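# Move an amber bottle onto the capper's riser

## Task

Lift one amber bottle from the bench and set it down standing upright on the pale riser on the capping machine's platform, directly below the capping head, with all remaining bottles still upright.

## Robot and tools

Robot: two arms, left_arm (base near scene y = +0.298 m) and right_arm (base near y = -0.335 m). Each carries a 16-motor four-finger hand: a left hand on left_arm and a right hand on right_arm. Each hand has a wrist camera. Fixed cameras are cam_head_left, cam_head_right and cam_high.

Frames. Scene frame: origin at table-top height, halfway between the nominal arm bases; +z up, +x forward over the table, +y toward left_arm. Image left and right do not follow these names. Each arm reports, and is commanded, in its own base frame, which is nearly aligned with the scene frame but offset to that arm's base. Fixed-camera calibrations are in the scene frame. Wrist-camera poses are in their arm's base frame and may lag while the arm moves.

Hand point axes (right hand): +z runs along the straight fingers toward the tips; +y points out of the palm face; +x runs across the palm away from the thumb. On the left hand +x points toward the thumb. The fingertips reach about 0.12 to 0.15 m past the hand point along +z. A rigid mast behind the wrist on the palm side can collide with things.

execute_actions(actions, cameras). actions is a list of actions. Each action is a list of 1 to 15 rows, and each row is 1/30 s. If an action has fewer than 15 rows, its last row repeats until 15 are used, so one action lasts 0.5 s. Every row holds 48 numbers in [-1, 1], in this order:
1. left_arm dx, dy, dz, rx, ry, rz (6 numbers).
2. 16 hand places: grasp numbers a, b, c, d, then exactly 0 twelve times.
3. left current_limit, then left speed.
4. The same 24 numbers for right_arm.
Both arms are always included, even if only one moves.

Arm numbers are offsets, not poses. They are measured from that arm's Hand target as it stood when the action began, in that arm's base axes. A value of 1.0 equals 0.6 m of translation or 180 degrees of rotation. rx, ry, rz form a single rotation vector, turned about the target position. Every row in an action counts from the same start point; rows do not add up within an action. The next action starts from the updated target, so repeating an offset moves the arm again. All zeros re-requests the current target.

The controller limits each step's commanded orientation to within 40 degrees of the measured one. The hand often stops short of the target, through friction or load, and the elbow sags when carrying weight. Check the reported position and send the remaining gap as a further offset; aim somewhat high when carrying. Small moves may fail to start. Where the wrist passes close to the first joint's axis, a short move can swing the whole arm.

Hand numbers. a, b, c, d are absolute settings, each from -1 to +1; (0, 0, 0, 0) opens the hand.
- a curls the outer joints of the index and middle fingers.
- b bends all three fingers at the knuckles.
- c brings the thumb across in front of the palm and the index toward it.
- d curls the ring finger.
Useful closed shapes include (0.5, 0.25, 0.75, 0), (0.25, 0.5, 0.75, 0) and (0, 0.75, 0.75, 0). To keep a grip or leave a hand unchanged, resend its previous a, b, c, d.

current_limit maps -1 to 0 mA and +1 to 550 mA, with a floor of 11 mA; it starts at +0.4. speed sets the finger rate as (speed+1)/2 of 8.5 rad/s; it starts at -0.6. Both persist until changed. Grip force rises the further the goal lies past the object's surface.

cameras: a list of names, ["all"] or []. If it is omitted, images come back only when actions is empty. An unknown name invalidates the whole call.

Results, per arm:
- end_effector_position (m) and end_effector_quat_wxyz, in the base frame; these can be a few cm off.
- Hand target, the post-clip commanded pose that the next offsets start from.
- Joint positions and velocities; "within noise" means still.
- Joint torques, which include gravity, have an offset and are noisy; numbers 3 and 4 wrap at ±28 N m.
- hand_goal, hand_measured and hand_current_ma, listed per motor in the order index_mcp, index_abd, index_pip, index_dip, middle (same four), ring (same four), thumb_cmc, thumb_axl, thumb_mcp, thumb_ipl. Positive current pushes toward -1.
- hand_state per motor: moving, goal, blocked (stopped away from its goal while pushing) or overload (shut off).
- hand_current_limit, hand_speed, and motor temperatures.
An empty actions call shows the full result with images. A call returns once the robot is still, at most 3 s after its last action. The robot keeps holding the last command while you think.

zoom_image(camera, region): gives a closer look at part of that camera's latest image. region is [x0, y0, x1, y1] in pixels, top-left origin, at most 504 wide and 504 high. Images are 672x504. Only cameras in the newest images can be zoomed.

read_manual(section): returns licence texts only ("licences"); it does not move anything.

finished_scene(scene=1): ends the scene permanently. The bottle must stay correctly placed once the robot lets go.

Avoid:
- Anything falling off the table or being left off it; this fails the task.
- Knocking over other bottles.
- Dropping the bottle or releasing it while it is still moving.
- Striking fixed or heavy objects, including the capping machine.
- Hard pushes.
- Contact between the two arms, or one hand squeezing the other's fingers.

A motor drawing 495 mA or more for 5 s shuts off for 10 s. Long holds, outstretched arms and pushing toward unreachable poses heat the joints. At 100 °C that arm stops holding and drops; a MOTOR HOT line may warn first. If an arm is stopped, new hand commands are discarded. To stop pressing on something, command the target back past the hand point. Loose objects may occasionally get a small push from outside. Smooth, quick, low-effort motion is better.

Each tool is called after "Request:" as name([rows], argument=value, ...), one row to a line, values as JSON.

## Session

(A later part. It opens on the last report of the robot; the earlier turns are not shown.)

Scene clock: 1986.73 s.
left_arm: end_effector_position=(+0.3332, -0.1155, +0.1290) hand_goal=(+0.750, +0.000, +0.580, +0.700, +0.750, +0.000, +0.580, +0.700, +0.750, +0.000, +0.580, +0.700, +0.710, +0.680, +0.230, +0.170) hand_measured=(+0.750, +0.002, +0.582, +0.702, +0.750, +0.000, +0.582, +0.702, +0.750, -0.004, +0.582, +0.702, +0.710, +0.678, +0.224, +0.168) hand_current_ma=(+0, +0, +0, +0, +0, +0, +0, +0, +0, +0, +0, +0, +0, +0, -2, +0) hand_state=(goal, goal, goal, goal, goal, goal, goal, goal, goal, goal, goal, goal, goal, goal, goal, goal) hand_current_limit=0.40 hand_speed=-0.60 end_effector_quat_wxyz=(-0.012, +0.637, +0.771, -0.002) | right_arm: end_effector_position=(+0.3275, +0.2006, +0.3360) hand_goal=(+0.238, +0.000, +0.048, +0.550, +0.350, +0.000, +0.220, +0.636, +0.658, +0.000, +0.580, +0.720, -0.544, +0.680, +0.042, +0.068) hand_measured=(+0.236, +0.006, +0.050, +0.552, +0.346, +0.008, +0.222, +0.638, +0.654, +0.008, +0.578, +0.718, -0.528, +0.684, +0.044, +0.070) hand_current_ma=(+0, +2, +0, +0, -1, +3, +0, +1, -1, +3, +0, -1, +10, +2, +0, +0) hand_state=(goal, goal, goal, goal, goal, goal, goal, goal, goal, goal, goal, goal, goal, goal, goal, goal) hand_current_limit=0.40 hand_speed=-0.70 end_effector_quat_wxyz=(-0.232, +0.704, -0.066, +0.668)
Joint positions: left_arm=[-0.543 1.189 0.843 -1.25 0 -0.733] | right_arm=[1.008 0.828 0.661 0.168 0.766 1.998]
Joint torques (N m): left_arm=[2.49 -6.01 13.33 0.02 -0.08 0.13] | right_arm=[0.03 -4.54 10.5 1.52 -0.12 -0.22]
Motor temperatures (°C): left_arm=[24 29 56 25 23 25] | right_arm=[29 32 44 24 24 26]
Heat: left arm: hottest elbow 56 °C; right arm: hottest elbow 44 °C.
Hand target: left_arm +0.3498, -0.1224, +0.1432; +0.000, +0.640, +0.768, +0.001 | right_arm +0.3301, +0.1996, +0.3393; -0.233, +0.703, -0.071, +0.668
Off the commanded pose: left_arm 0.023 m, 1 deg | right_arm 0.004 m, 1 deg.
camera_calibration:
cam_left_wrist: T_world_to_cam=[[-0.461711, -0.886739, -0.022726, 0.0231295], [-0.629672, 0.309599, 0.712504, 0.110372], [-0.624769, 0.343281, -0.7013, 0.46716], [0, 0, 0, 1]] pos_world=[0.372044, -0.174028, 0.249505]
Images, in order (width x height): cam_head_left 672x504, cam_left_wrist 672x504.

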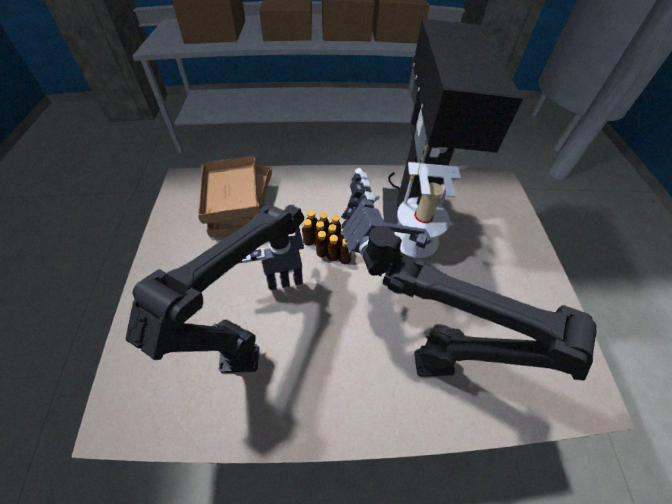

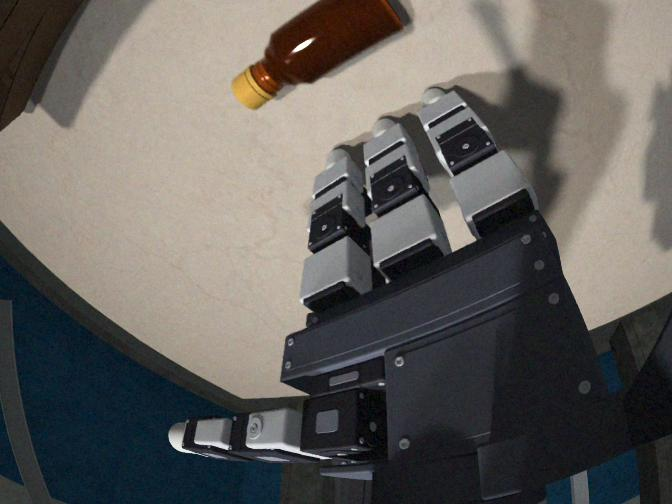

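Request:
execute_actions(actions=[], cameras=["cam_head_left","cam_high","cam_left_wrist"])

Scene clock: 1991.63 s.
left_arm: end_effector_position=(+0.3332, -0.1155, +0.1290) hand_goal=(+0.750, +0.000, +0.580, +0.700, +0.750, +0.000, +0.580, +0.700, +0.750, +0.000, +0.580, +0.700, +0.710, +0.680, +0.230, +0.170) hand_measured=(+0.750, +0.002, +0.582, +0.702, +0.750, +0.000, +0.582, +0.702, +0.750, -0.004, +0.582, +0.702, +0.710, +0.678, +0.224, +0.168) hand_current_ma=(+0, +0, +0, +0, +0, +0, +0, +0, +0, +0, +0, +0, +0, +0, -2, +0) hand_state=(goal, goal, goal, goal, goal, goal, goal, goal, goal, goal, goal, goal, goal, goal, goal, goal) hand_current_limit=0.40 hand_speed=-0.60 end_effector_quat_wxyz=(-0.012, +0.637, +0.771, -0.002) | right_arm: end_effector_position=(+0.3275, +0.2006, +0.3360) hand_goal=(+0.238, +0.000, +0.048, +0.550, +0.350, +0.000, +0.220, +0.636, +0.658, +0.000, +0.580, +0.720, -0.544, +0.680, +0.042, +0.068) hand_measured=(+0.236, +0.006, +0.050, +0.552, +0.346, +0.008, +0.222, +0.638, +0.654, +0.008, +0.578, +0.718, -0.528, +0.684, +0.044, +0.070) hand_current_ma=(+0, +2, +0, +0, -1, +3, +0, +1, -1, +3, +0, -1, +10, +2, +0, +0) hand_state=(goal, goal, goal, goal, goal, goal, goal, goal, goal, goal, goal, goal, goal, goal, goal, goal) hand_current_limit=0.40 hand_speed=-0.70 end_effector_quat_wxyz=(-0.232, +0.704, -0.066, +0.668)
Joint positions: left_arm=[-0.543 1.189 0.843 -1.25 0 -0.732] | right_arm=[1.008 0.828 0.661 0.168 0.766 1.998]
Joint velocities: within noise
Joint torques (N m): left_arm=[2.37 -6.01 13.34 0.02 -0.08 0.13] | right_arm=[0.21 -4.31 10.51 1.51 -0.12 -0.23]
Motor temperatures (°C): left_arm=[24 29 56 25 23 25] | right_arm=[29 32 44 24 24 26]
Heat: left arm: hottest elbow 56 °C; right arm: hottest elbow 44 °C.
Hand target: left_arm +0.3498, -0.1224, +0.1432; +0.000, +0.640, +0.768, +0.001 | right_arm +0.3301, +0.1996, +0.3393; -0.233, +0.703, -0.071, +0.668
Off the commanded pose: left_arm 0.023 m, 1 deg | right_arm 0.004 m, 1 deg.
camera_calibration:
cam_left_wrist: T_world_to_cam=[[-0.462385, -0.88639, -0.022646, 0.0233322], [-0.629436, 0.310142, 0.712476, 0.110417], [-0.624508, 0.343692, -0.701331, 0.467177], [0, 0, 0, 1]] pos_world=[0.372045, -0.174129, 0.249505]
Images, in order (width x height): cam_head_left 672x504, cam_high 672x504, cam_left_wrist 672x504.

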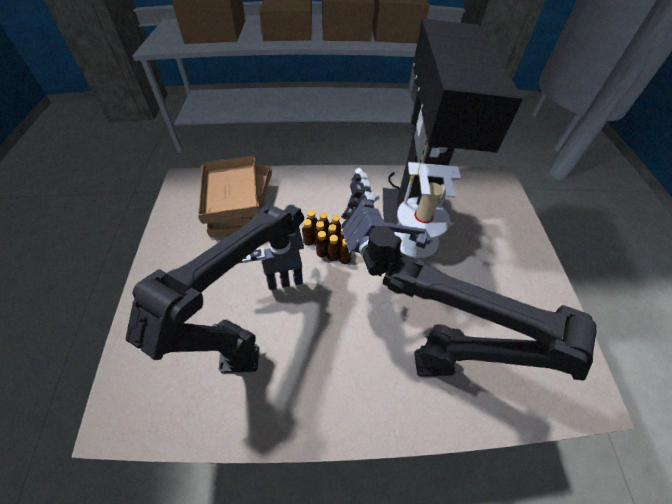

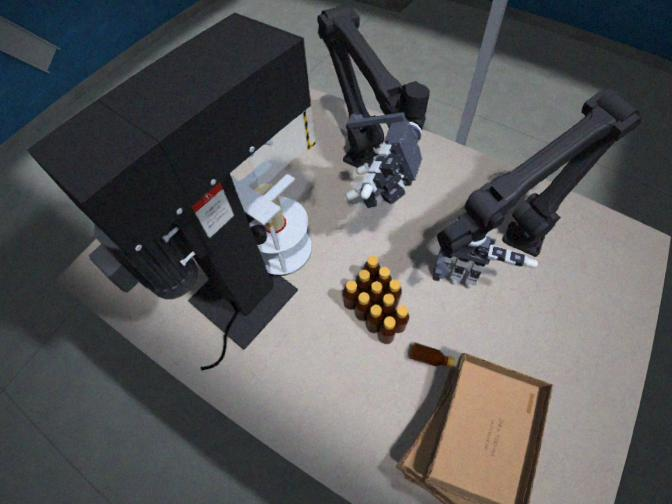

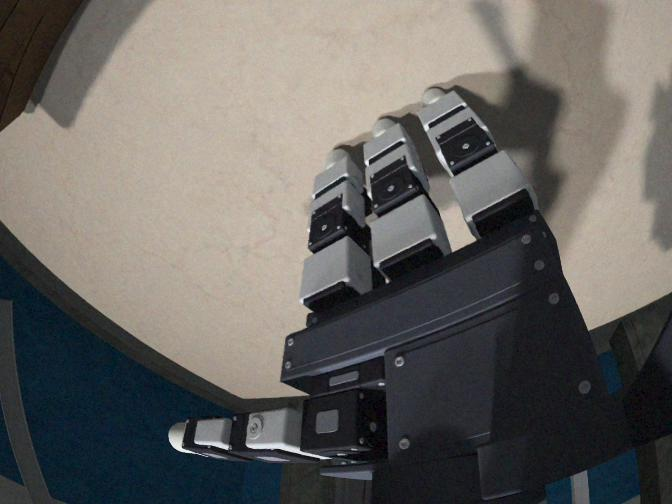

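Request:
execute_actions(actions=[], cameras=["cam_head_right","cam_high","cam_right_wrist"])

Request:
zoom_image(camera="cam_high", region=[370, 310, 490, 400])

Scene clock: 1999.30 s.
left_arm: end_effector_position=(+0.3332, -0.1155, +0.1290) hand_goal=(+0.750, +0.000, +0.580, +0.700, +0.750, +0.000, +0.580, +0.700, +0.750, +0.000, +0.580, +0.700, +0.710, +0.680, +0.230, +0.170) hand_measured=(+0.750, +0.002, +0.582, +0.702, +0.750, +0.000, +0.582, +0.702, +0.750, -0.004, +0.582, +0.702, +0.710, +0.678, +0.224, +0.168) hand_current_ma=(+0, +0, +0, +0, +0, +0, +0, +0, +0, +0, +0, +0, +0, +0, -2, +0) hand_state=(goal, goal, goal, goal, goal, goal, goal, goal, goal, goal, goal, goal, goal, goal, goal, goal) hand_current_limit=0.40 hand_speed=-0.60 end_effector_quat_wxyz=(-0.012, +0.637, +0.771, -0.002) | right_arm: end_effector_position=(+0.3275, +0.2006, +0.3360) hand_goal=(+0.238, +0.000, +0.048, +0.550, +0.350, +0.000, +0.220, +0.636, +0.658, +0.000, +0.580, +0.720, -0.544, +0.680, +0.042, +0.068) hand_measured=(+0.236, +0.006, +0.050, +0.552, +0.346, +0.008, +0.222, +0.638, +0.654, +0.008, +0.578, +0.718, -0.528, +0.684, +0.044, +0.070) hand_current_ma=(+0, +2, +0, +0, -1, +3, +0, +1, -1, +3, +0, -1, +10, +2, +0, +0) hand_state=(goal, goal, goal, goal, goal, goal, goal, goal, goal, goal, goal, goal, goal, goal, goal, goal) hand_current_limit=0.40 hand_speed=-0.70 end_effector_quat_wxyz=(-0.232, +0.704, -0.066, +0.668)
Joint positions: left_arm=[-0.543 1.189 0.843 -1.25 0 -0.732] | right_arm=[1.008 0.828 0.661 0.168 0.766 1.998]
Joint velocities: within noise
Joint torques (N m): left_arm=[2.49 -6.01 13.37 -0.01 -0.08 0.13] | right_arm=[-0.21 -4.42 10.56 1.54 -0.13 -0.23]
Motor temperatures (°C): left_arm=[24 29 56 25 23 25] | right_arm=[29 31 43 24 24 26]
Heat: left arm: hottest elbow 56 °C; right arm: hottest elbow 43 °C.
Hand target: left_arm +0.3498, -0.1224, +0.1432; +0.000, +0.640, +0.768, +0.001 | right_arm +0.3301, +0.1996, +0.3393; -0.233, +0.703, -0.071, +0.668
Off the commanded pose: left_arm 0.023 m, 1 deg | right_arm 0.004 m, 1 deg.
camera_calibration:
cam_right_wrist: T_world_to_cam=[[0.108749, -0.268211, -0.957202, 0.375846], [-0.847342, 0.478492, -0.230342, 0.216525], [0.519794, 0.836127, -0.175231, -0.155206], [0, 0, 0, 1]] pos_world=[0.223273, 0.126972, 0.382438]
Images, in order (width x height): cam_head_right 672x504, cam_high 672x504, cam_right_wrist 672x504.

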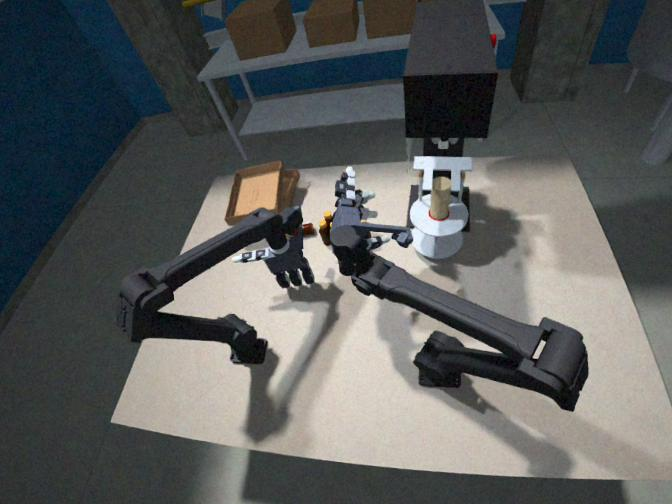

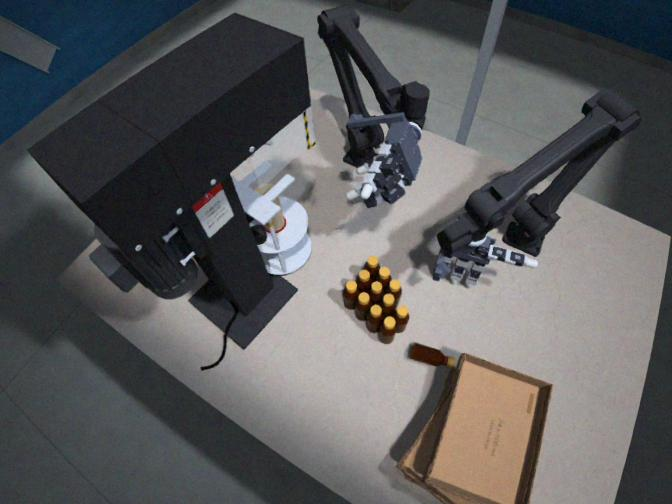

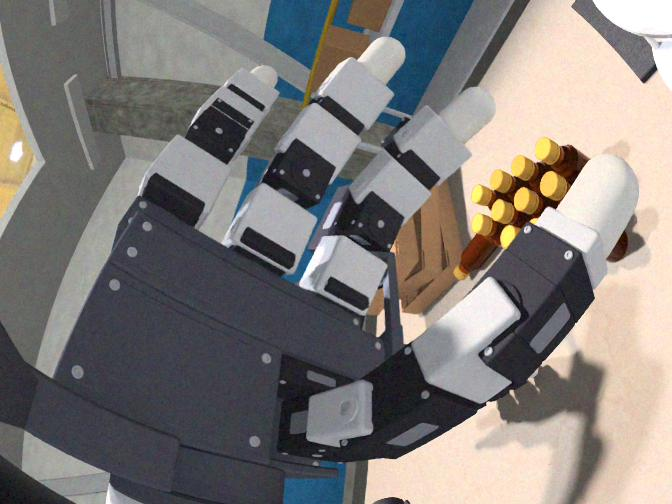

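Scaled by 4.200 from the camera's 672x504 image, which has a finer 960x720 frame.

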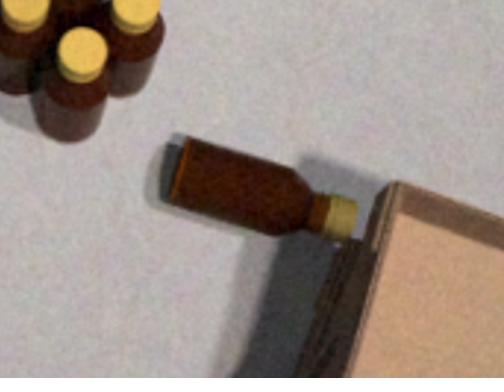

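Request:
execute_actions([
  [[0,0,0.1,0,0,0,0,0,0,0,0,0,0,0,0,0,0,0,0,0,0,0,0.4,-0.6,0,0,0,0,0,0,0.2,0.2,0.75,0,0,0,0,0,0,0,0,0,0,0,0,0,0.4,-0.7]],
  [[0,0,0.11,0,0,0,0,0,0,0,0,0,0,0,0,0,0,0,0,0,0,0,0.4,-0.6,0,0,0,0,0,0,0.2,0.2,0.75,0,0,0,0,0,0,0,0,0,0,0,0,0,0.4,-0.7]],
  [[0.125,0.002,0,0,0,0,0,0,0,0,0,0,0,0,0,0,0,0,0,0,0,0,0.4,-0.6,0,0,0,0,0,0,0.2,0.2,0.75,0,0,0,0,0,0,0,0,0,0,0,0,0,0.4,-0.7]],
  [[0.125,0.002,0,0,0,0,0,0,0,0,0,0,0,0,0,0,0,0,0,0,0,0,0.4,-0.6,0,0,0,0,0,0,0.2,0.2,0.75,0,0,0,0,0,0,0,0,0,0,0,0,0,0.4,-0.7]],
  [[0.125,0.002,0,0,0,0,0,0,0,0,0,0,0,0,0,0,0,0,0,0,0,0,0.4,-0.6,0,0,0,0,0,0,0.2,0.2,0.75,0,0,0,0,0,0,0,0,0,0,0,0,0,0.4,-0.7]],
  [[0.125,0.002,0,0,0,0,0,0,0,0,0,0,0,0,0,0,0,0,0,0,0,0,0.4,-0.6,0,0,0,0,0,0,0.2,0.2,0.75,0,0,0,0,0,0,0,0,0,0,0,0,0,0.4,-0.7]],
  [[0.0,0.002,-0.06,0,0,0,0,0,0,0,0,0,0,0,0,0,0,0,0,0,0,0,0.4,-0.6,0,0,0,0,0,0,0.2,0.2,0.75,0,0,0,0,0,0,0,0,0,0,0,0,0,0.4,-0.7]],
], cameras=["cam_head_left","cam_high","cam_left_wrist"])

Scene clock: 2070.07 s.
left_arm: end_effector_position=(+0.6456, -0.1162, +0.2497) hand_goal=(+0.750, +0.000, +0.580, +0.700, +0.750, +0.000, +0.580, +0.700, +0.750, +0.000, +0.580, +0.700, +0.710, +0.680, +0.230, +0.170) hand_measured=(+0.750, +0.002, +0.582, +0.702, +0.750, +0.000, +0.582, +0.702, +0.750, -0.002, +0.582, +0.702, +0.710, +0.678, +0.224, +0.168) hand_current_ma=(+0, +0, +0, +0, +0, +0, +0, +0, +0, +0, +0, +0, +0, +0, -2, +0) hand_state=(goal, goal, goal, goal, goal, goal, goal, goal, goal, goal, goal, goal, goal, goal, goal, goal) hand_current_limit=0.40 hand_speed=-0.60 end_effector_quat_wxyz=(+0.007, +0.635, +0.772, +0.006) | right_arm: end_effector_position=(+0.3275, +0.2006, +0.3360) hand_goal=(+0.238, +0.000, +0.048, +0.550, +0.350, +0.000, +0.220, +0.636, +0.658, +0.000, +0.580, +0.720, -0.544, +0.680, +0.042, +0.068) hand_measured=(+0.236, +0.006, +0.050, +0.552, +0.346, +0.008, +0.222, +0.638, +0.654, +0.008, +0.578, +0.718, -0.528, +0.684, +0.044, +0.070) hand_current_ma=(+0, +2, +0, +0, -1, +3, +0, +1, -1, +3, +0, -1, +10, +2, +0, +0) hand_state=(goal, goal, goal, goal, goal, goal, goal, goal, goal, goal, goal, goal, goal, goal, goal, goal) hand_current_limit=0.40 hand_speed=-0.70 end_effector_quat_wxyz=(-0.232, +0.704, -0.066, +0.668)
Joint positions: left_arm=[-0.267 1.881 1.947 -1.62 -0.004 -0.461] | right_arm=[1.008 0.828 0.661 0.168 0.766 1.998]
Joint torques (N m): left_arm=[2.08 -19.78 9.03 0.8 0.14 0.12] | right_arm=[-0.03 -4.42 10.51 1.55 -0.12 -0.22]
Motor temperatures (°C): left_arm=[24 30 57 25 23 25] | right_arm=[29 30 43 24 24 26]
Heat: left arm: hottest elbow 57 °C; right arm: hottest elbow 43 °C.
Hand target: left_arm +0.6497, -0.1165, +0.2331; +0.000, +0.640, +0.768, +0.001 | right_arm +0.3301, +0.1996, +0.3393; -0.233, +0.703, -0.071, +0.668
Off the commanded pose: left_arm 0.017 m, 1 deg | right_arm 0.004 m, 1 deg.
camera_calibration:
cam_left_wrist: T_world_to_cam=[[-0.45736, -0.888804, -0.0291599, 0.168002], [-0.658357, 0.316369, 0.682991, 0.247925], [-0.597819, 0.33157, -0.729845, 0.735586], [0, 0, 0, 1]] pos_world=[0.679808, -0.173013, 0.372432]
Images, in order (width x height): cam_head_left 672x504, cam_high 672x504, cam_left_wrist 672x504.

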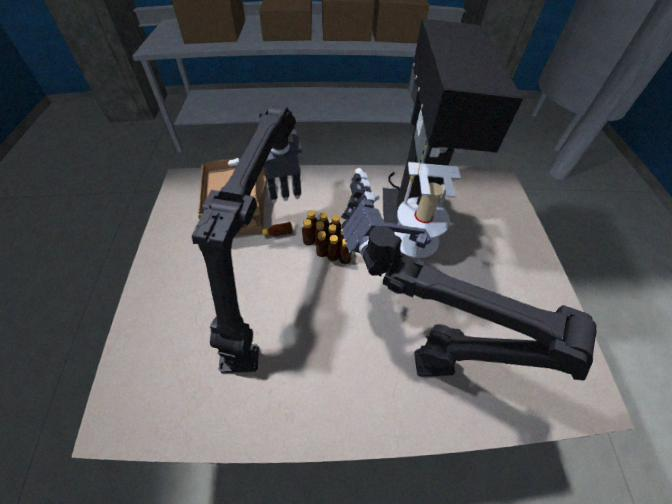

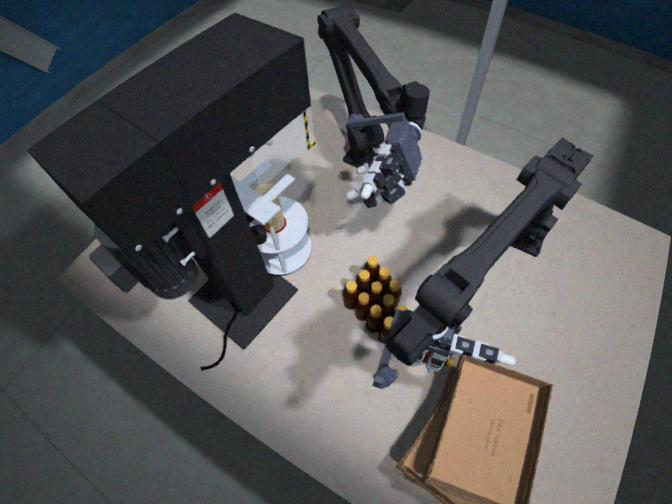

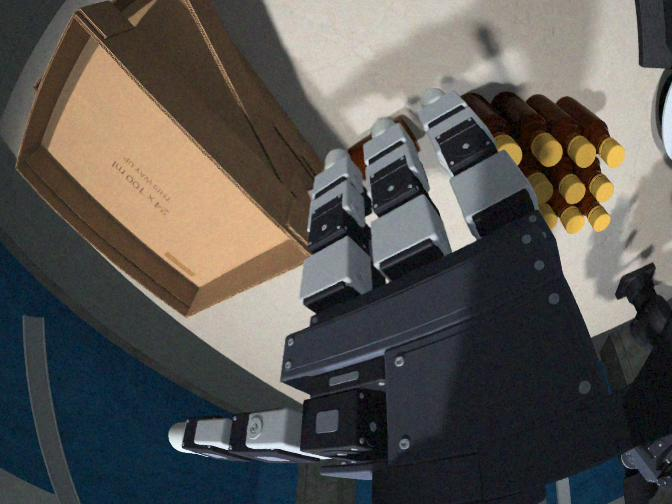

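Request:
execute_actions([
  [[0.0,-0.008,-0.065,0,0,0,0,0,0,0,0,0,0,0,0,0,0,0,0,0,0,0,0.4,-0.6,0,0,0,0,0,0,0.2,0.2,0.75,0,0,0,0,0,0,0,0,0,0,0,0,0,0.4,-0.7]],
  [[0.0,0,-0.065,0,0,0,0,0,0,0,0,0,0,0,0,0,0,0,0,0,0,0,0.4,-0.6,0,0,0,0,0,0,0.2,0.2,0.75,0,0,0,0,0,0,0,0,0,0,0,0,0,0.4,-0.7]],
  [[0.0,0,-0.055,0,0,0,0,0,0,0,0,0,0,0,0,0,0,0,0,0,0,0,0.4,-0.6,0,0,0,0,0,0,0.2,0.2,0.75,0,0,0,0,0,0,0,0,0,0,0,0,0,0.4,-0.7]],
], cameras=["cam_left_wrist","cam_high"])

Scene clock: 2085.37 s.
left_arm: end_effector_position=(+0.6488, -0.1171, +0.1403) hand_goal=(+0.750, +0.000, +0.580, +0.700, +0.750, +0.000, +0.580, +0.700, +0.750, +0.000, +0.580, +0.700, +0.710, +0.680, +0.230, +0.170) hand_measured=(+0.750, +0.002, +0.582, +0.702, +0.750, +0.000, +0.582, +0.702, +0.750, -0.002, +0.582, +0.702, +0.710, +0.678, +0.224, +0.168) hand_current_ma=(+0, +0, +0, +0, +0, +0, +0, +0, +0, +0, +0, +0, +0, +0, -2, +0) hand_state=(goal, goal, goal, goal, goal, goal, goal, goal, goal, goal, goal, goal, goal, goal, goal, goal) hand_current_limit=0.40 hand_speed=-0.60 end_effector_quat_wxyz=(+0.008, +0.635, +0.772, +0.006) | right_arm: end_effector_position=(+0.3275, +0.2006, +0.3360) hand_goal=(+0.238, +0.000, +0.048, +0.550, +0.350, +0.000, +0.220, +0.636, +0.658, +0.000, +0.580, +0.720, -0.544, +0.680, +0.042, +0.068) hand_measured=(+0.236, +0.006, +0.050, +0.552, +0.346, +0.008, +0.222, +0.638, +0.654, +0.008, +0.578, +0.718, -0.528, +0.684, +0.044, +0.070) hand_current_ma=(+0, +2, +0, +0, -1, +3, +0, +1, -1, +3, +0, -1, +10, +2, +0, +0) hand_state=(goal, goal, goal, goal, goal, goal, goal, goal, goal, goal, goal, goal, goal, goal, goal, goal) hand_current_limit=0.40 hand_speed=-0.70 end_effector_quat_wxyz=(-0.232, +0.704, -0.066, +0.668)
Joint positions: left_arm=[-0.267 1.911 1.704 -1.345 -0.004 -0.461] | right_arm=[1.008 0.828 0.661 0.168 0.766 1.998]
Joint torques (N m): left_arm=[1.49 -19.14 9.18 0.87 0.14 0.05] | right_arm=[-0.03 -4.54 10.55 1.61 -0.13 -0.23]
Motor temperatures (°C): left_arm=[24 30 56 25 23 25] | right_arm=[29 30 43 24 24 26]
Heat: left arm: hottest elbow 56 °C; right arm: hottest elbow 43 °C.
Hand target: left_arm +0.6497, -0.1213, +0.1222; +0.000, +0.640, +0.768, +0.001 | right_arm +0.3301, +0.1996, +0.3393; -0.233, +0.703, -0.071, +0.668
Off the commanded pose: left_arm 0.019 m, 1 deg | right_arm 0.004 m, 1 deg.
camera_calibration:
cam_left_wrist: T_world_to_cam=[[-0.457341, -0.888803, -0.0294639, 0.165499], [-0.659356, 0.316672, 0.681886, 0.325925], [-0.596732, 0.331281, -0.730865, 0.657441], [0, 0, 0, 1]] pos_world=[0.682907, -0.173913, 0.263133]
Images, in order (width x height): cam_high 672x504, cam_left_wrist 672x504.

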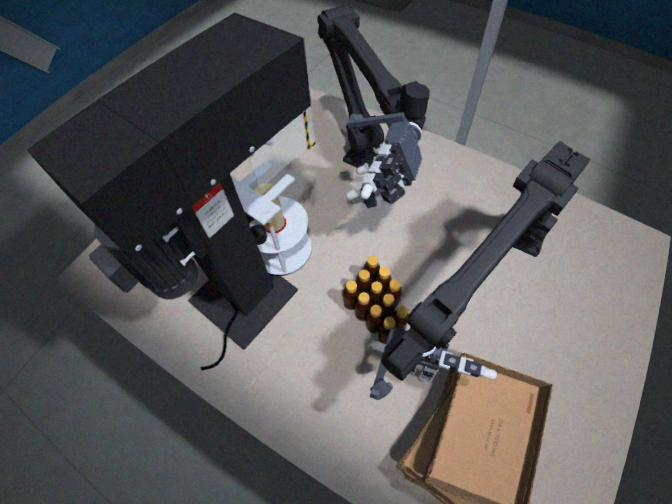

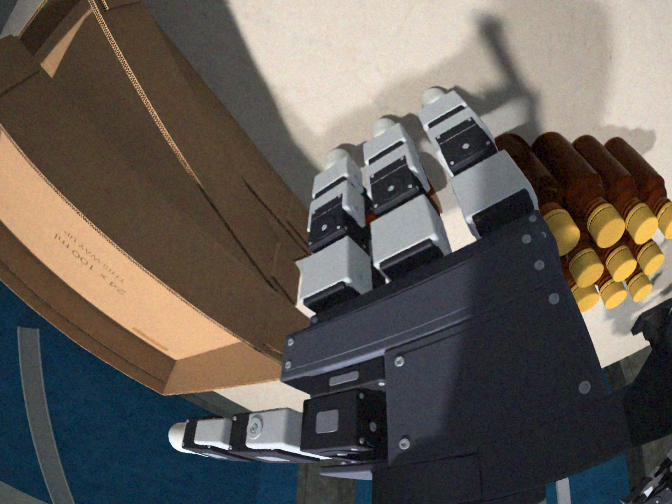

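Request:
execute_actions([
  [[-0.0167,-0.005,-0.012,0,0,0,0,0,0,0,0,0,0,0,0,0,0,0,0,0,0,0,0.4,-0.6,0,0,0,0,0,0,0.2,0.2,0.75,0,0,0,0,0,0,0,0,0,0,0,0,0,0.4,-0.7]],
  [[-0.0167,0,0,0,0,0,0,0,0,0,0,0,0,0,0,0,0,0,0,0,0,0,0.4,-0.6,0,0,0,0,0,0,0.2,0.2,0.75,0,0,0,0,0,0,0,0,0,0,0,0,0,0.4,-0.7]],
  [[-0.0167,0.0004,0,0,0,0,0,0,0,0,0,0,0,0,0,0,0,0,0,0,0,0,0.4,-0.6,0,0,0,0,0,0,0.2,0.2,0.75,0,0,0,0,0,0,0,0,0,0,0,0,0,0.4,-0.7]],
  [[-0.0125,0.0004,0,0,0,0,0,0,0,0,0,0,0,0,0,0,0,0,0,0,0,0,0.4,-0.6,0,0,0,0,0,0,0.2,0.2,0.75,0,0,0,0,0,0,0,0,0,0,0,0,0,0.4,-0.7]],
  [[-0.0125,0.0004,0,0,0,0,0,0,0,0,0,0,0,0,0,0,0,0,0,0,0,0,0.4,-0.6,0,0,0,0,0,0,0.2,0.2,0.75,0,0,0,0,0,0,0,0,0,0,0,0,0,0.4,-0.7]],
  [[-0.0125,0.0004,0,0,0,0,0,0,0,0,0,0,0,0,0,0,0,0,0,0,0,0,0.4,-0.6,0,0,0,0,0,0,0.2,0.2,0.75,0,0,0,0,0,0,0,0,0,0,0,0,0,0.4,-0.7]],
], cameras=["cam_head_left","cam_left_wrist"])

Scene clock: 2112.27 s.
left_arm: end_effector_position=(+0.6093, -0.1196, +0.1323) hand_goal=(+0.750, +0.000, +0.580, +0.700, +0.750, +0.000, +0.580, +0.700, +0.750, +0.000, +0.580, +0.700, +0.710, +0.680, +0.230, +0.170) hand_measured=(+0.730, -0.004, +0.566, +0.694, +0.736, +0.000, +0.572, +0.696, +0.742, +0.000, +0.576, +0.698, +0.710, +0.678, +0.224, +0.168) hand_current_ma=(-13, +0, -5, -1, -7, +0, -3, +0, -3, +0, -1, +0, +0, +0, -2, +0) hand_state=(blocked, goal, goal, goal, goal, goal, goal, goal, goal, goal, goal, goal, goal, goal, goal, goal) hand_current_limit=0.40 hand_speed=-0.60 end_effector_quat_wxyz=(+0.017, +0.642, +0.767, +0.009) | right_arm: end_effector_position=(+0.3275, +0.2006, +0.3360) hand_goal=(+0.238, +0.000, +0.048, +0.550, +0.350, +0.000, +0.220, +0.636, +0.658, +0.000, +0.580, +0.720, -0.544, +0.680, +0.042, +0.068) hand_measured=(+0.236, +0.006, +0.050, +0.552, +0.346, +0.008, +0.222, +0.638, +0.654, +0.008, +0.578, +0.718, -0.528, +0.684, +0.044, +0.070) hand_current_ma=(+0, +2, +0, +0, -1, +3, +0, +1, -1, +3, +0, -1, +10, +2, +0, +0) hand_state=(goal, goal, goal, goal, goal, goal, goal, goal, goal, goal, goal, goal, goal, goal, goal, goal) hand_current_limit=0.40 hand_speed=-0.70 end_effector_quat_wxyz=(-0.232, +0.704, -0.066, +0.668)
Joint positions: left_arm=[-0.288 1.806 1.525 -1.252 -0.004 -0.465] | right_arm=[1.008 0.828 0.661 0.168 0.766 1.998]
Joint torques (N m): left_arm=[0.85 -18.73 7.31 0.35 0.09 -0.21] | right_arm=[0.15 -4.48 10.55 1.59 -0.12 -0.23]
Heat: left arm: hottest elbow 54 °C; right arm: hottest elbow 43 °C.
Hand target: left_arm +0.5970, -0.1233, +0.1147; +0.000, +0.640, +0.768, +0.000 | right_arm +0.3301, +0.1996, +0.3393; -0.233, +0.703, -0.071, +0.668
Off the commanded pose: left_arm 0.022 m, 2 deg | right_arm 0.004 m, 1 deg.
camera_calibration:
cam_left_wrist: T_world_to_cam=[[-0.471675, -0.881174, -0.0324854, 0.155044], [-0.665881, 0.331798, 0.668216, 0.3138], [-0.578036, 0.336812, -0.743258, 0.619697], [0, 0, 0, 1]] pos_world=[0.640291, -0.176219, 0.255945]
Images, in order (width x height): cam_head_left 672x504, cam_left_wrist 672x504.

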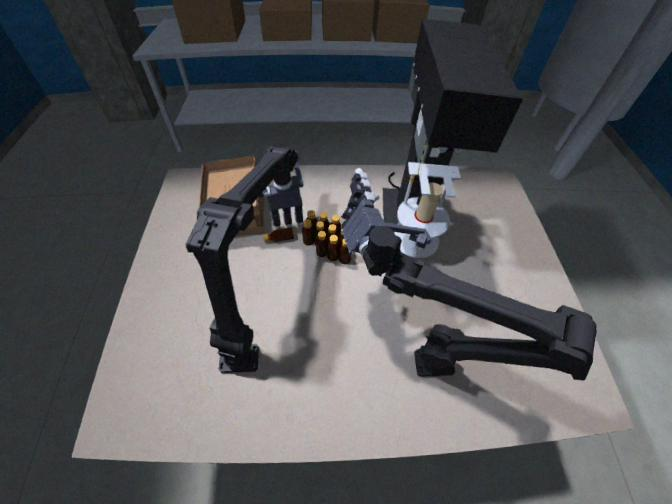

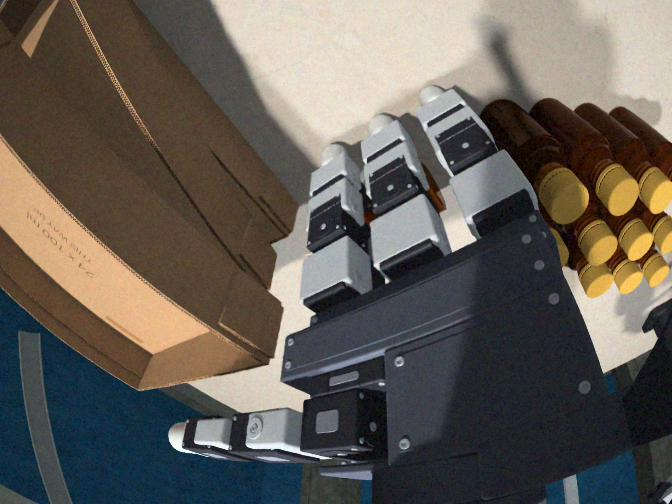

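Request:
execute_actions([
  [[-0.01,0.0004,0,0,0,0,0,0,0,0,0,0,0,0,0,0,0,0,0,0,0,0,0.4,-0.6,0,0,0,0,0,0,0.2,0.2,0.75,0,0,0,0,0,0,0,0,0,0,0,0,0,0.4,-0.7]],
  [[-0.01,0.0004,0,0,0,0,0,0,0,0,0,0,0,0,0,0,0,0,0,0,0,0,0.4,-0.6,0,0,0,0,0,0,0.2,0.2,0.75,0,0,0,0,0,0,0,0,0,0,0,0,0,0.4,-0.7]],
  [[-0.01,0.0004,0,0,0,0,0,0,0,0,0,0,0,0,0,0,0,0,0,0,0,0,0.4,-0.6,0,0,0,0,0,0,0.2,0.2,0.75,0,0,0,0,0,0,0,0,0,0,0,0,0,0.4,-0.7]],
  [[-0.01,0.0004,0,0,0,0,0,0,0,0,0,0,0,0,0,0,0,0,0,0,0,0,0.4,-0.6,0,0,0,0,0,0,0.2,0.2,0.75,0,0,0,0,0,0,0,0,0,0,0,0,0,0.4,-0.7]],
], cameras=["cam_head_left","cam_left_wrist"])

Scene clock: 2122.40 s.
left_arm: end_effector_position=(+0.5859, -0.1193, +0.1321) hand_goal=(+0.750, +0.000, +0.580, +0.700, +0.750, +0.000, +0.580, +0.700, +0.750, +0.000, +0.580, +0.700, +0.710, +0.680, +0.230, +0.170) hand_measured=(+0.728, -0.004, +0.566, +0.694, +0.736, +0.000, +0.572, +0.696, +0.742, +0.000, +0.576, +0.698, +0.710, +0.678, +0.224, +0.168) hand_current_ma=(-14, +0, -6, -2, -7, +0, -3, +0, -3, +0, -1, +0, +0, +0, -2, +0) hand_state=(blocked, goal, goal, goal, goal, goal, goal, goal, goal, goal, goal, goal, goal, goal, goal, goal) hand_current_limit=0.40 hand_speed=-0.60 end_effector_quat_wxyz=(+0.017, +0.642, +0.766, +0.009) | right_arm: end_effector_position=(+0.3275, +0.2006, +0.3360) hand_goal=(+0.238, +0.000, +0.048, +0.550, +0.350, +0.000, +0.220, +0.636, +0.658, +0.000, +0.580, +0.720, -0.544, +0.680, +0.042, +0.068) hand_measured=(+0.236, +0.006, +0.050, +0.552, +0.346, +0.008, +0.222, +0.638, +0.654, +0.008, +0.578, +0.718, -0.528, +0.684, +0.044, +0.070) hand_current_ma=(+0, +2, +0, +0, -1, +3, +0, +1, -1, +3, +0, -1, +10, +2, +0, +0) hand_state=(goal, goal, goal, goal, goal, goal, goal, goal, goal, goal, goal, goal, goal, goal, goal, goal) hand_current_limit=0.40 hand_speed=-0.70 end_effector_quat_wxyz=(-0.232, +0.704, -0.066, +0.668)
Joint positions: left_arm=[-0.3 1.75 1.446 -1.229 -0.004 -0.476] | right_arm=[1.008 0.828 0.661 0.168 0.766 1.998]
Joint torques (N m): left_arm=[0.79 -17.79 7.16 0.38 0.08 -0.22] | right_arm=[0.03 -4.42 10.5 1.59 -0.14 -0.24]
Heat: left arm: hottest elbow 53 °C; right arm: hottest elbow 43 °C.
Hand target: left_arm +0.5732, -0.1222, +0.1149; +0.000, +0.640, +0.768, +0.001 | right_arm +0.3301, +0.1996, +0.3393; -0.233, +0.703, -0.071, +0.668
Off the commanded pose: left_arm 0.022 m, 2 deg | right_arm 0.004 m, 1 deg.
camera_calibration:
cam_left_wrist: T_world_to_cam=[[-0.472684, -0.880645, -0.0321645, 0.144942], [-0.665663, 0.332899, 0.667886, 0.29823], [-0.577463, 0.337109, -0.743569, 0.605683], [0, 0, 0, 1]] pos_world=[0.616791, -0.17582, 0.255845]
Images, in order (width x height): cam_head_left 672x504, cam_left_wrist 672x504.

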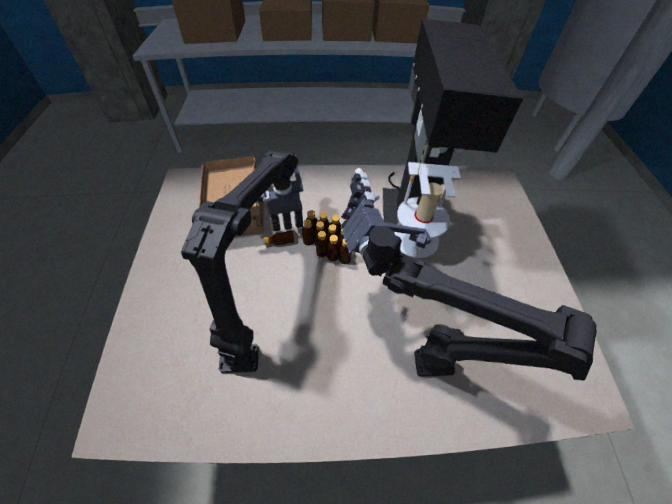

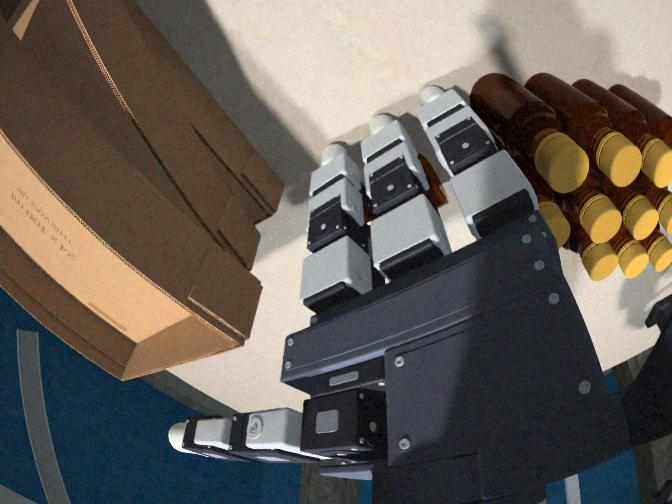

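Request:
execute_actions([
  [[-0.01,0.0004,0,0,0,0,0,0,0,0,0,0,0,0,0,0,0,0,0,0,0,0,0.4,-0.6,0,0,0,0,0,0,0.2,0.2,0.75,0,0,0,0,0,0,0,0,0,0,0,0,0,0.4,-0.7]],
  [[-0.01,0.0004,0,0,0,0,0,0,0,0,0,0,0,0,0,0,0,0,0,0,0,0,0.4,-0.6,0,0,0,0,0,0,0.2,0.2,0.75,0,0,0,0,0,0,0,0,0,0,0,0,0,0.4,-0.7]],
  [[-0.01,0.0004,0,0,0,0,0,0,0,0,0,0,0,0,0,0,0,0,0,0,0,0,0.4,-0.6,0,0,0,0,0,0,0.2,0.2,0.75,0,0,0,0,0,0,0,0,0,0,0,0,0,0.4,-0.7]],
  [[-0.01,0.0004,0,0,0,0,0,0,0,0,0,0,0,0,0,0,0,0,0,0,0,0,0.4,-0.6,0,0,0,0,0,0,0.2,0.2,0.75,0,0,0,0,0,0,0,0,0,0,0,0,0,0.4,-0.7]],
  [[-0.01,0.0004,0,0,0,0,0,0,0,0,0,0,0,0,0,0,0,0,0,0,0,0,0.4,-0.6,0,0,0,0,0,0,0.2,0.2,0.75,0,0,0,0,0,0,0,0,0,0,0,0,0,0.4,-0.7]],
], cameras=["cam_head_left","cam_left_wrist"])

Scene clock: 2137.10 s.
left_arm: end_effector_position=(+0.5565, -0.1186, +0.1316) hand_goal=(+0.750, +0.000, +0.580, +0.700, +0.750, +0.000, +0.580, +0.700, +0.750, +0.000, +0.580, +0.700, +0.710, +0.680, +0.230, +0.170) hand_measured=(+0.728, -0.004, +0.566, +0.692, +0.734, +0.000, +0.570, +0.696, +0.742, +0.000, +0.576, +0.698, +0.710, +0.678, +0.224, +0.168) hand_current_ma=(-15, +0, -7, -2, -8, +0, -3, -1, -2, +0, -1, +0, +0, +0, -2, +0) hand_state=(blocked, goal, goal, goal, goal, goal, goal, goal, goal, goal, goal, goal, goal, goal, goal, goal) hand_current_limit=0.40 hand_speed=-0.60 end_effector_quat_wxyz=(+0.017, +0.642, +0.766, +0.009) | right_arm: end_effector_position=(+0.3275, +0.2006, +0.3360) hand_goal=(+0.238, +0.000, +0.048, +0.550, +0.350, +0.000, +0.220, +0.636, +0.658, +0.000, +0.580, +0.720, -0.544, +0.680, +0.042, +0.068) hand_measured=(+0.236, +0.006, +0.050, +0.552, +0.346, +0.008, +0.222, +0.638, +0.654, +0.008, +0.578, +0.718, -0.528, +0.684, +0.044, +0.070) hand_current_ma=(+0, +2, +0, +0, -1, +3, +0, +1, -1, +3, +0, -1, +10, +2, +0, +0) hand_state=(goal, goal, goal, goal, goal, goal, goal, goal, goal, goal, goal, goal, goal, goal, goal, goal) hand_current_limit=0.40 hand_speed=-0.70 end_effector_quat_wxyz=(-0.232, +0.704, -0.066, +0.668)
Joint positions: left_arm=[-0.317 1.68 1.351 -1.203 -0.004 -0.492] | right_arm=[1.008 0.828 0.661 0.168 0.766 1.998]
Joint torques (N m): left_arm=[0.85 -16.44 7.05 0.34 0.11 -0.23] | right_arm=[0.15 -4.37 10.51 1.58 -0.13 -0.23]
Motor temperatures (°C): left_arm=[24 32 51 25 23 25] | right_arm=[28 30 43 24 24 26]
Heat: left arm: hottest elbow 51 °C; right arm: hottest elbow 43 °C.
Hand target: left_arm +0.5431, -0.1210, +0.1148; +0.000, +0.640, +0.768, +0.001 | right_arm +0.3301, +0.1996, +0.3393; -0.233, +0.703, -0.071, +0.668
Off the commanded pose: left_arm 0.022 m, 2 deg | right_arm 0.004 m, 1 deg.
camera_calibration:
cam_left_wrist: T_world_to_cam=[[-0.472646, -0.880655, -0.0324391, 0.131511], [-0.666246, 0.332994, 0.667257, 0.279112], [-0.576821, 0.336988, -0.744121, 0.587834], [0, 0, 0, 1]] pos_world=[0.58719, -0.175219, 0.255446]
Images, in order (width x height): cam_head_left 672x504, cam_left_wrist 672x504.

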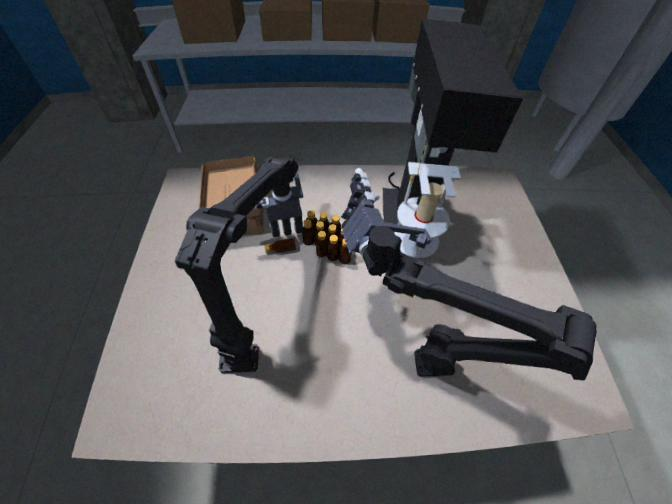

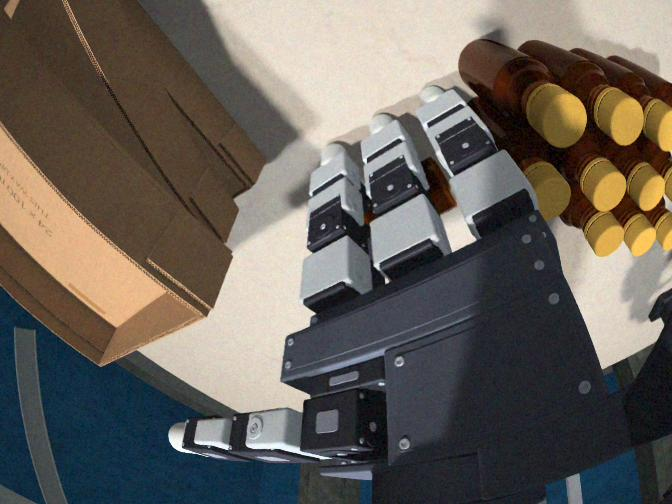

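Request:
execute_actions([
  [[-0.01,0.0006,0,0,0,0,0,0,0,0,0,0,0,0,0,0,0,0,0,0,0,0,0.4,-0.6,0,0,0,0,0,0,0.2,0.2,0.75,0,0,0,0,0,0,0,0,0,0,0,0,0,0.4,-0.7]],
  [[-0.01,0.0006,0,0,0,0,0,0,0,0,0,0,0,0,0,0,0,0,0,0,0,0,0.4,-0.6,0,0,0,0,0,0,0.2,0.2,0.75,0,0,0,0,0,0,0,0,0,0,0,0,0,0.4,-0.7]],
  [[-0.01,0.0006,0,0,0,0,0,0,0,0,0,0,0,0,0,0,0,0,0,0,0,0,0.4,-0.6,0,0,0,0,0,0,0.2,0.2,0.75,0,0,0,0,0,0,0,0,0,0,0,0,0,0.4,-0.7]],
  [[-0.01,0.0006,0,0,0,0,0,0,0,0,0,0,0,0,0,0,0,0,0,0,0,0,0.4,-0.6,0,0,0,0,0,0,0.2,0.2,0.75,0,0,0,0,0,0,0,0,0,0,0,0,0,0.4,-0.7]],
  [[-0.01,0.0006,0,0,0,0,0,0,0,0,0,0,0,0,0,0,0,0,0,0,0,0,0.4,-0.6,0,0,0,0,0,0,0.2,0.2,0.75,0,0,0,0,0,0,0,0,0,0,0,0,0,0.4,-0.7]],
  [[-0.01,0.0006,0,0,0,0,0,0,0,0,0,0,0,0,0,0,0,0,0,0,0,0,0.4,-0.6,0,0,0,0,0,0,0.2,0.2,0.75,0,0,0,0,0,0,0,0,0,0,0,0,0,0.4,-0.7]],
  [[-0.01,0.0006,0,0,0,0,0,0,0,0,0,0,0,0,0,0,0,0,0,0,0,0,0.4,-0.6,0,0,0,0,0,0,0.2,0.2,0.75,0,0,0,0,0,0,0,0,0,0,0,0,0,0.4,-0.7]],
], cameras=["cam_head_left","cam_left_wrist"])

Scene clock: 2158.17 s.
left_arm: end_effector_position=(+0.5151, -0.1169, +0.1313) hand_goal=(+0.750, +0.000, +0.580, +0.700, +0.750, +0.000, +0.580, +0.700, +0.750, +0.000, +0.580, +0.700, +0.710, +0.680, +0.230, +0.170) hand_measured=(+0.728, -0.004, +0.564, +0.692, +0.734, -0.002, +0.570, +0.696, +0.740, +0.000, +0.576, +0.698, +0.710, +0.678, +0.224, +0.168) hand_current_ma=(-16, +0, -7, -2, -8, +0, -3, -1, -4, +0, -1, +0, +0, +0, -2, +0) hand_state=(blocked, goal, goal, goal, goal, goal, goal, goal, goal, goal, goal, goal, goal, goal, goal, goal) hand_current_limit=0.40 hand_speed=-0.60 end_effector_quat_wxyz=(+0.018, +0.642, +0.766, +0.010) | right_arm: end_effector_position=(+0.3275, +0.2006, +0.3360) hand_goal=(+0.238, +0.000, +0.048, +0.550, +0.350, +0.000, +0.220, +0.636, +0.658, +0.000, +0.580, +0.720, -0.544, +0.680, +0.042, +0.068) hand_measured=(+0.236, +0.006, +0.050, +0.552, +0.346, +0.008, +0.222, +0.638, +0.654, +0.008, +0.578, +0.718, -0.528, +0.684, +0.044, +0.070) hand_current_ma=(+0, +2, +0, +0, -1, +3, +0, +1, -1, +3, +0, -1, +10, +2, +0, +0) hand_state=(goal, goal, goal, goal, goal, goal, goal, goal, goal, goal, goal, goal, goal, goal, goal, goal) hand_current_limit=0.40 hand_speed=-0.70 end_effector_quat_wxyz=(-0.232, +0.704, -0.066, +0.668)
Joint positions: left_arm=[-0.341 1.581 1.227 -1.176 -0.006 -0.516] | right_arm=[1.008 0.828 0.661 0.168 0.766 1.998]
Joint torques (N m): left_arm=[0.85 -14.51 6.98 0.28 0.17 -0.23] | right_arm=[0.26 -4.31 10.52 1.58 -0.13 -0.23]
Heat: left arm: hottest elbow 50 °C; right arm: hottest elbow 43 °C.
Hand target: left_arm +0.5011, -0.1186, +0.1149; +0.000, +0.640, +0.768, +0.001 | right_arm +0.3301, +0.1996, +0.3393; -0.233, +0.703, -0.071, +0.668
Off the commanded pose: left_arm 0.022 m, 2 deg | right_arm 0.004 m, 1 deg.
camera_calibration:
cam_left_wrist: T_world_to_cam=[[-0.473245, -0.880305, -0.0332037, 0.113918], [-0.666915, 0.333393, 0.666389, 0.251685], [-0.575556, 0.337509, -0.744865, 0.562631], [0, 0, 0, 1]] pos_world=[0.545589, -0.17352, 0.255147]
Images, in order (width x height): cam_head_left 672x504, cam_left_wrist 672x504.

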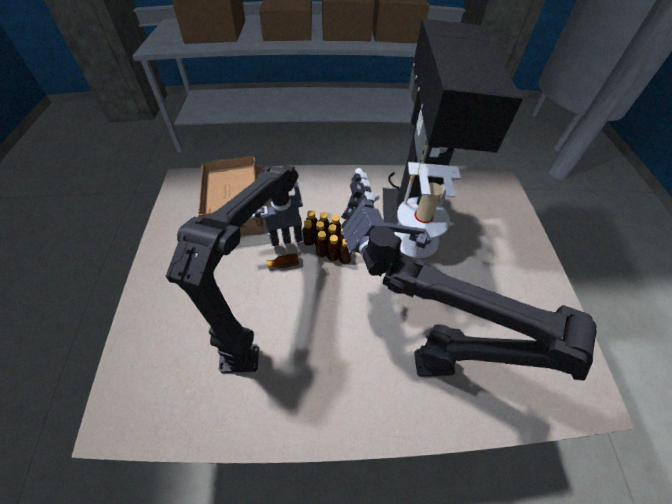

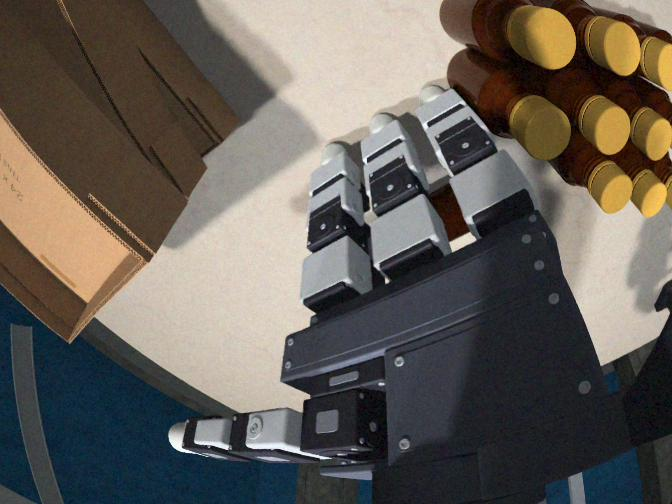

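Request:
execute_actions([
  [[0,0,0.08,0,0,0,0,0,0,0,0,0,0,0,0,0,0,0,0,0,0,0,0.4,-0.6,0,0,0,0,0,0,0.2,0.2,0.75,0,0,0,0,0,0,0,0,0,0,0,0,0,0.4,-0.7]],
  [[0,0.02,0.1,0,0,0,0,0,0,0,0,0,0,0,0,0,0,0,0,0,0,0,0.4,-0.6,0,0,0,0,0,0,0.2,0.2,0.75,0,0,0,0,0,0,0,0,0,0,0,0,0,0.4,-0.7]],
  [[-0.08,0.12,0.06,0,0,0,0,0,0,0,0,0,0,0,0,0,0,0,0,0,0,0,0.4,-0.6,0,0,0,0,0,0,0.2,0.2,0.75,0,0,0,0,0,0,0,0,0,0,0,0,0,0.4,-0.7]],
  [[-0.1,0.17,0,0,0,0,0,0,0,0,0,0,0,0,0,0,0,0,0,0,0,0,0.4,-0.6,0,0,0,0,0,0,0.2,0.2,0.75,0,0,0,0,0,0,0,0,0,0,0,0,0,0.4,-0.7]],
  [[-0.1,0.17,0,0,0,0,0,0,0,0,0,0,0,0,0,0,0,0,0,0,0,0,0.4,-0.6,0,0,0,0,0,0,0.2,0.2,0.75,0,0,0,0,0,0,0,0,0,0,0,0,0,0.4,-0.7]],
  [[-0.1,0.17,0,0,0,0,0,0,0,0,0,0,0,0,0,0,0,0,0,0,0,0,0.4,-0.6,0,0,0,0,0,0,0.2,0.2,0.75,0,0,0,0,0,0,0,0,0,0,0,0,0,0.4,-0.7]],
], cameras=["cam_head_left","cam_head_right","cam_high","cam_right_wrist"])

Request:
zoom_image(camera="cam_high", region=[390, 270, 474, 330])

Request:
zoom_image(camera="cam_head_left", region=[250, 235, 334, 290])

Scene clock: 2175.87 s.
left_arm: end_effector_position=(+0.2660, +0.2614, +0.2466) hand_goal=(+0.750, +0.000, +0.580, +0.700, +0.750, +0.000, +0.580, +0.700, +0.750, +0.000, +0.580, +0.700, +0.710, +0.680, +0.230, +0.170) hand_measured=(+0.748, -0.002, +0.578, +0.698, +0.748, +0.000, +0.578, +0.698, +0.748, +0.000, +0.578, +0.698, +0.710, +0.678, +0.224, +0.168) hand_current_ma=(+0, +0, +0, +0, +0, +0, +0, +0, +0, +0, +0, +0, +0, +0, -2, +0) hand_state=(goal, goal, goal, goal, goal, goal, goal, goal, goal, goal, goal, goal, goal, goal, goal, goal) hand_current_limit=0.40 hand_speed=-0.60 end_effector_quat_wxyz=(-0.004, +0.635, +0.772, -0.014) | right_arm: end_effector_position=(+0.3275, +0.2006, +0.3360) hand_goal=(+0.238, +0.000, +0.048, +0.550, +0.350, +0.000, +0.220, +0.636, +0.658, +0.000, +0.580, +0.720, -0.544, +0.680, +0.042, +0.068) hand_measured=(+0.236, +0.006, +0.050, +0.552, +0.346, +0.008, +0.222, +0.638, +0.654, +0.008, +0.578, +0.718, -0.528, +0.684, +0.044, +0.070) hand_current_ma=(+0, +2, +0, +0, -1, +3, +0, +1, -1, +3, +0, -1, +10, +2, +0, +0) hand_state=(goal, goal, goal, goal, goal, goal, goal, goal, goal, goal, goal, goal, goal, goal, goal, goal) hand_current_limit=0.40 hand_speed=-0.70 end_effector_quat_wxyz=(-0.232, +0.704, -0.066, +0.668)
Joint positions: left_arm=[0.87 1.114 1.104 -1.588 -0.007 0.676] | right_arm=[1.008 0.828 0.661 0.168 0.766 1.998]
Joint torques (N m): left_arm=[2.49 -5.95 12.82 0.66 0.24 0.11] | right_arm=[0.09 -4.37 10.55 1.57 -0.11 -0.23]
Heat: left arm: hottest elbow 50 °C; right arm: hottest elbow 43 °C.
Hand target: left_arm +0.2732, +0.2715, +0.2588; +0.000, +0.640, +0.768, +0.001 | right_arm +0.3301, +0.1996, +0.3393; -0.233, +0.703, -0.071, +0.668
Off the commanded pose: left_arm 0.017 m, 2 deg | right_arm 0.004 m, 1 deg.
camera_calibration:
cam_right_wrist: T_world_to_cam=[[0.108749, -0.268211, -0.957202, 0.375846], [-0.847342, 0.478492, -0.230342, 0.216525], [0.519794, 0.836127, -0.175231, -0.155206], [0, 0, 0, 1]] pos_world=[0.223273, 0.126972, 0.382438]
Images, in order (width x height): cam_head_left 672x504, cam_head_right 672x504, cam_high 672x504, cam_right_wrist 672x504.

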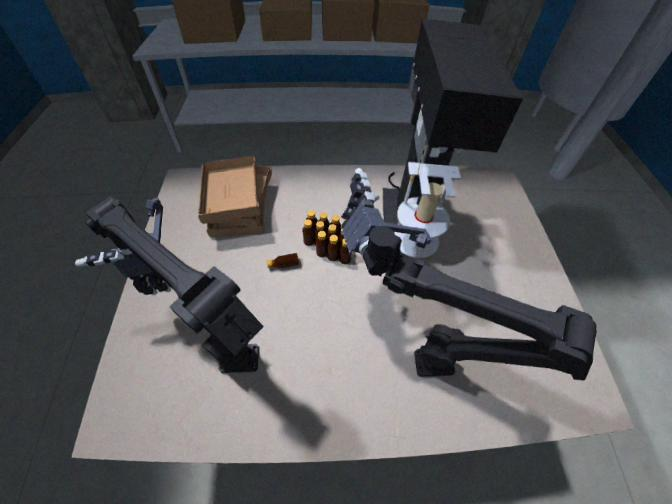

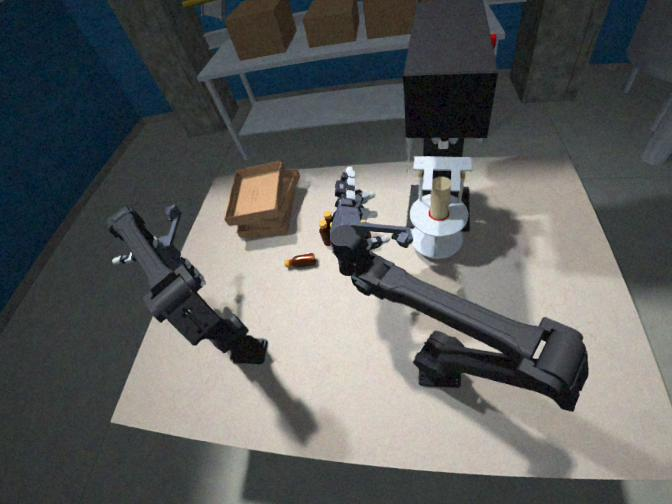

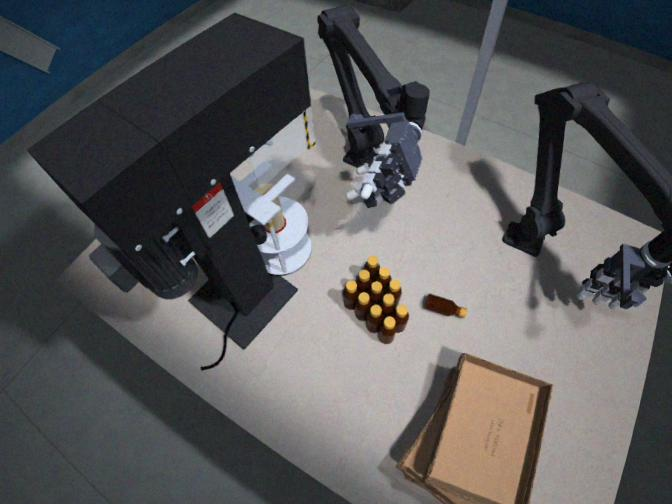

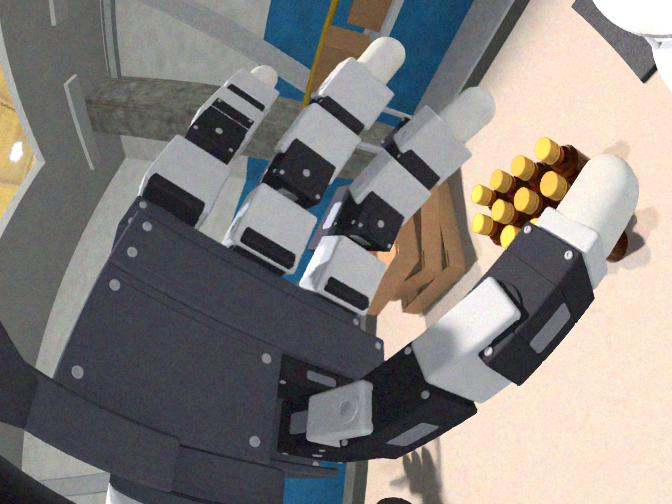

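Scaled by 6.000 from the camera's 672x504 image, which has a finer 960x720 frame.

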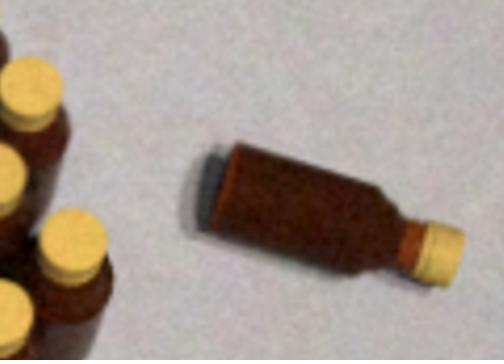

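Scaled by 6.000 from the camera's 672x504 image, which has a finer 960x720 frame.

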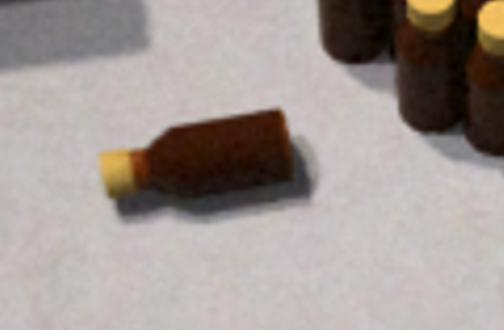

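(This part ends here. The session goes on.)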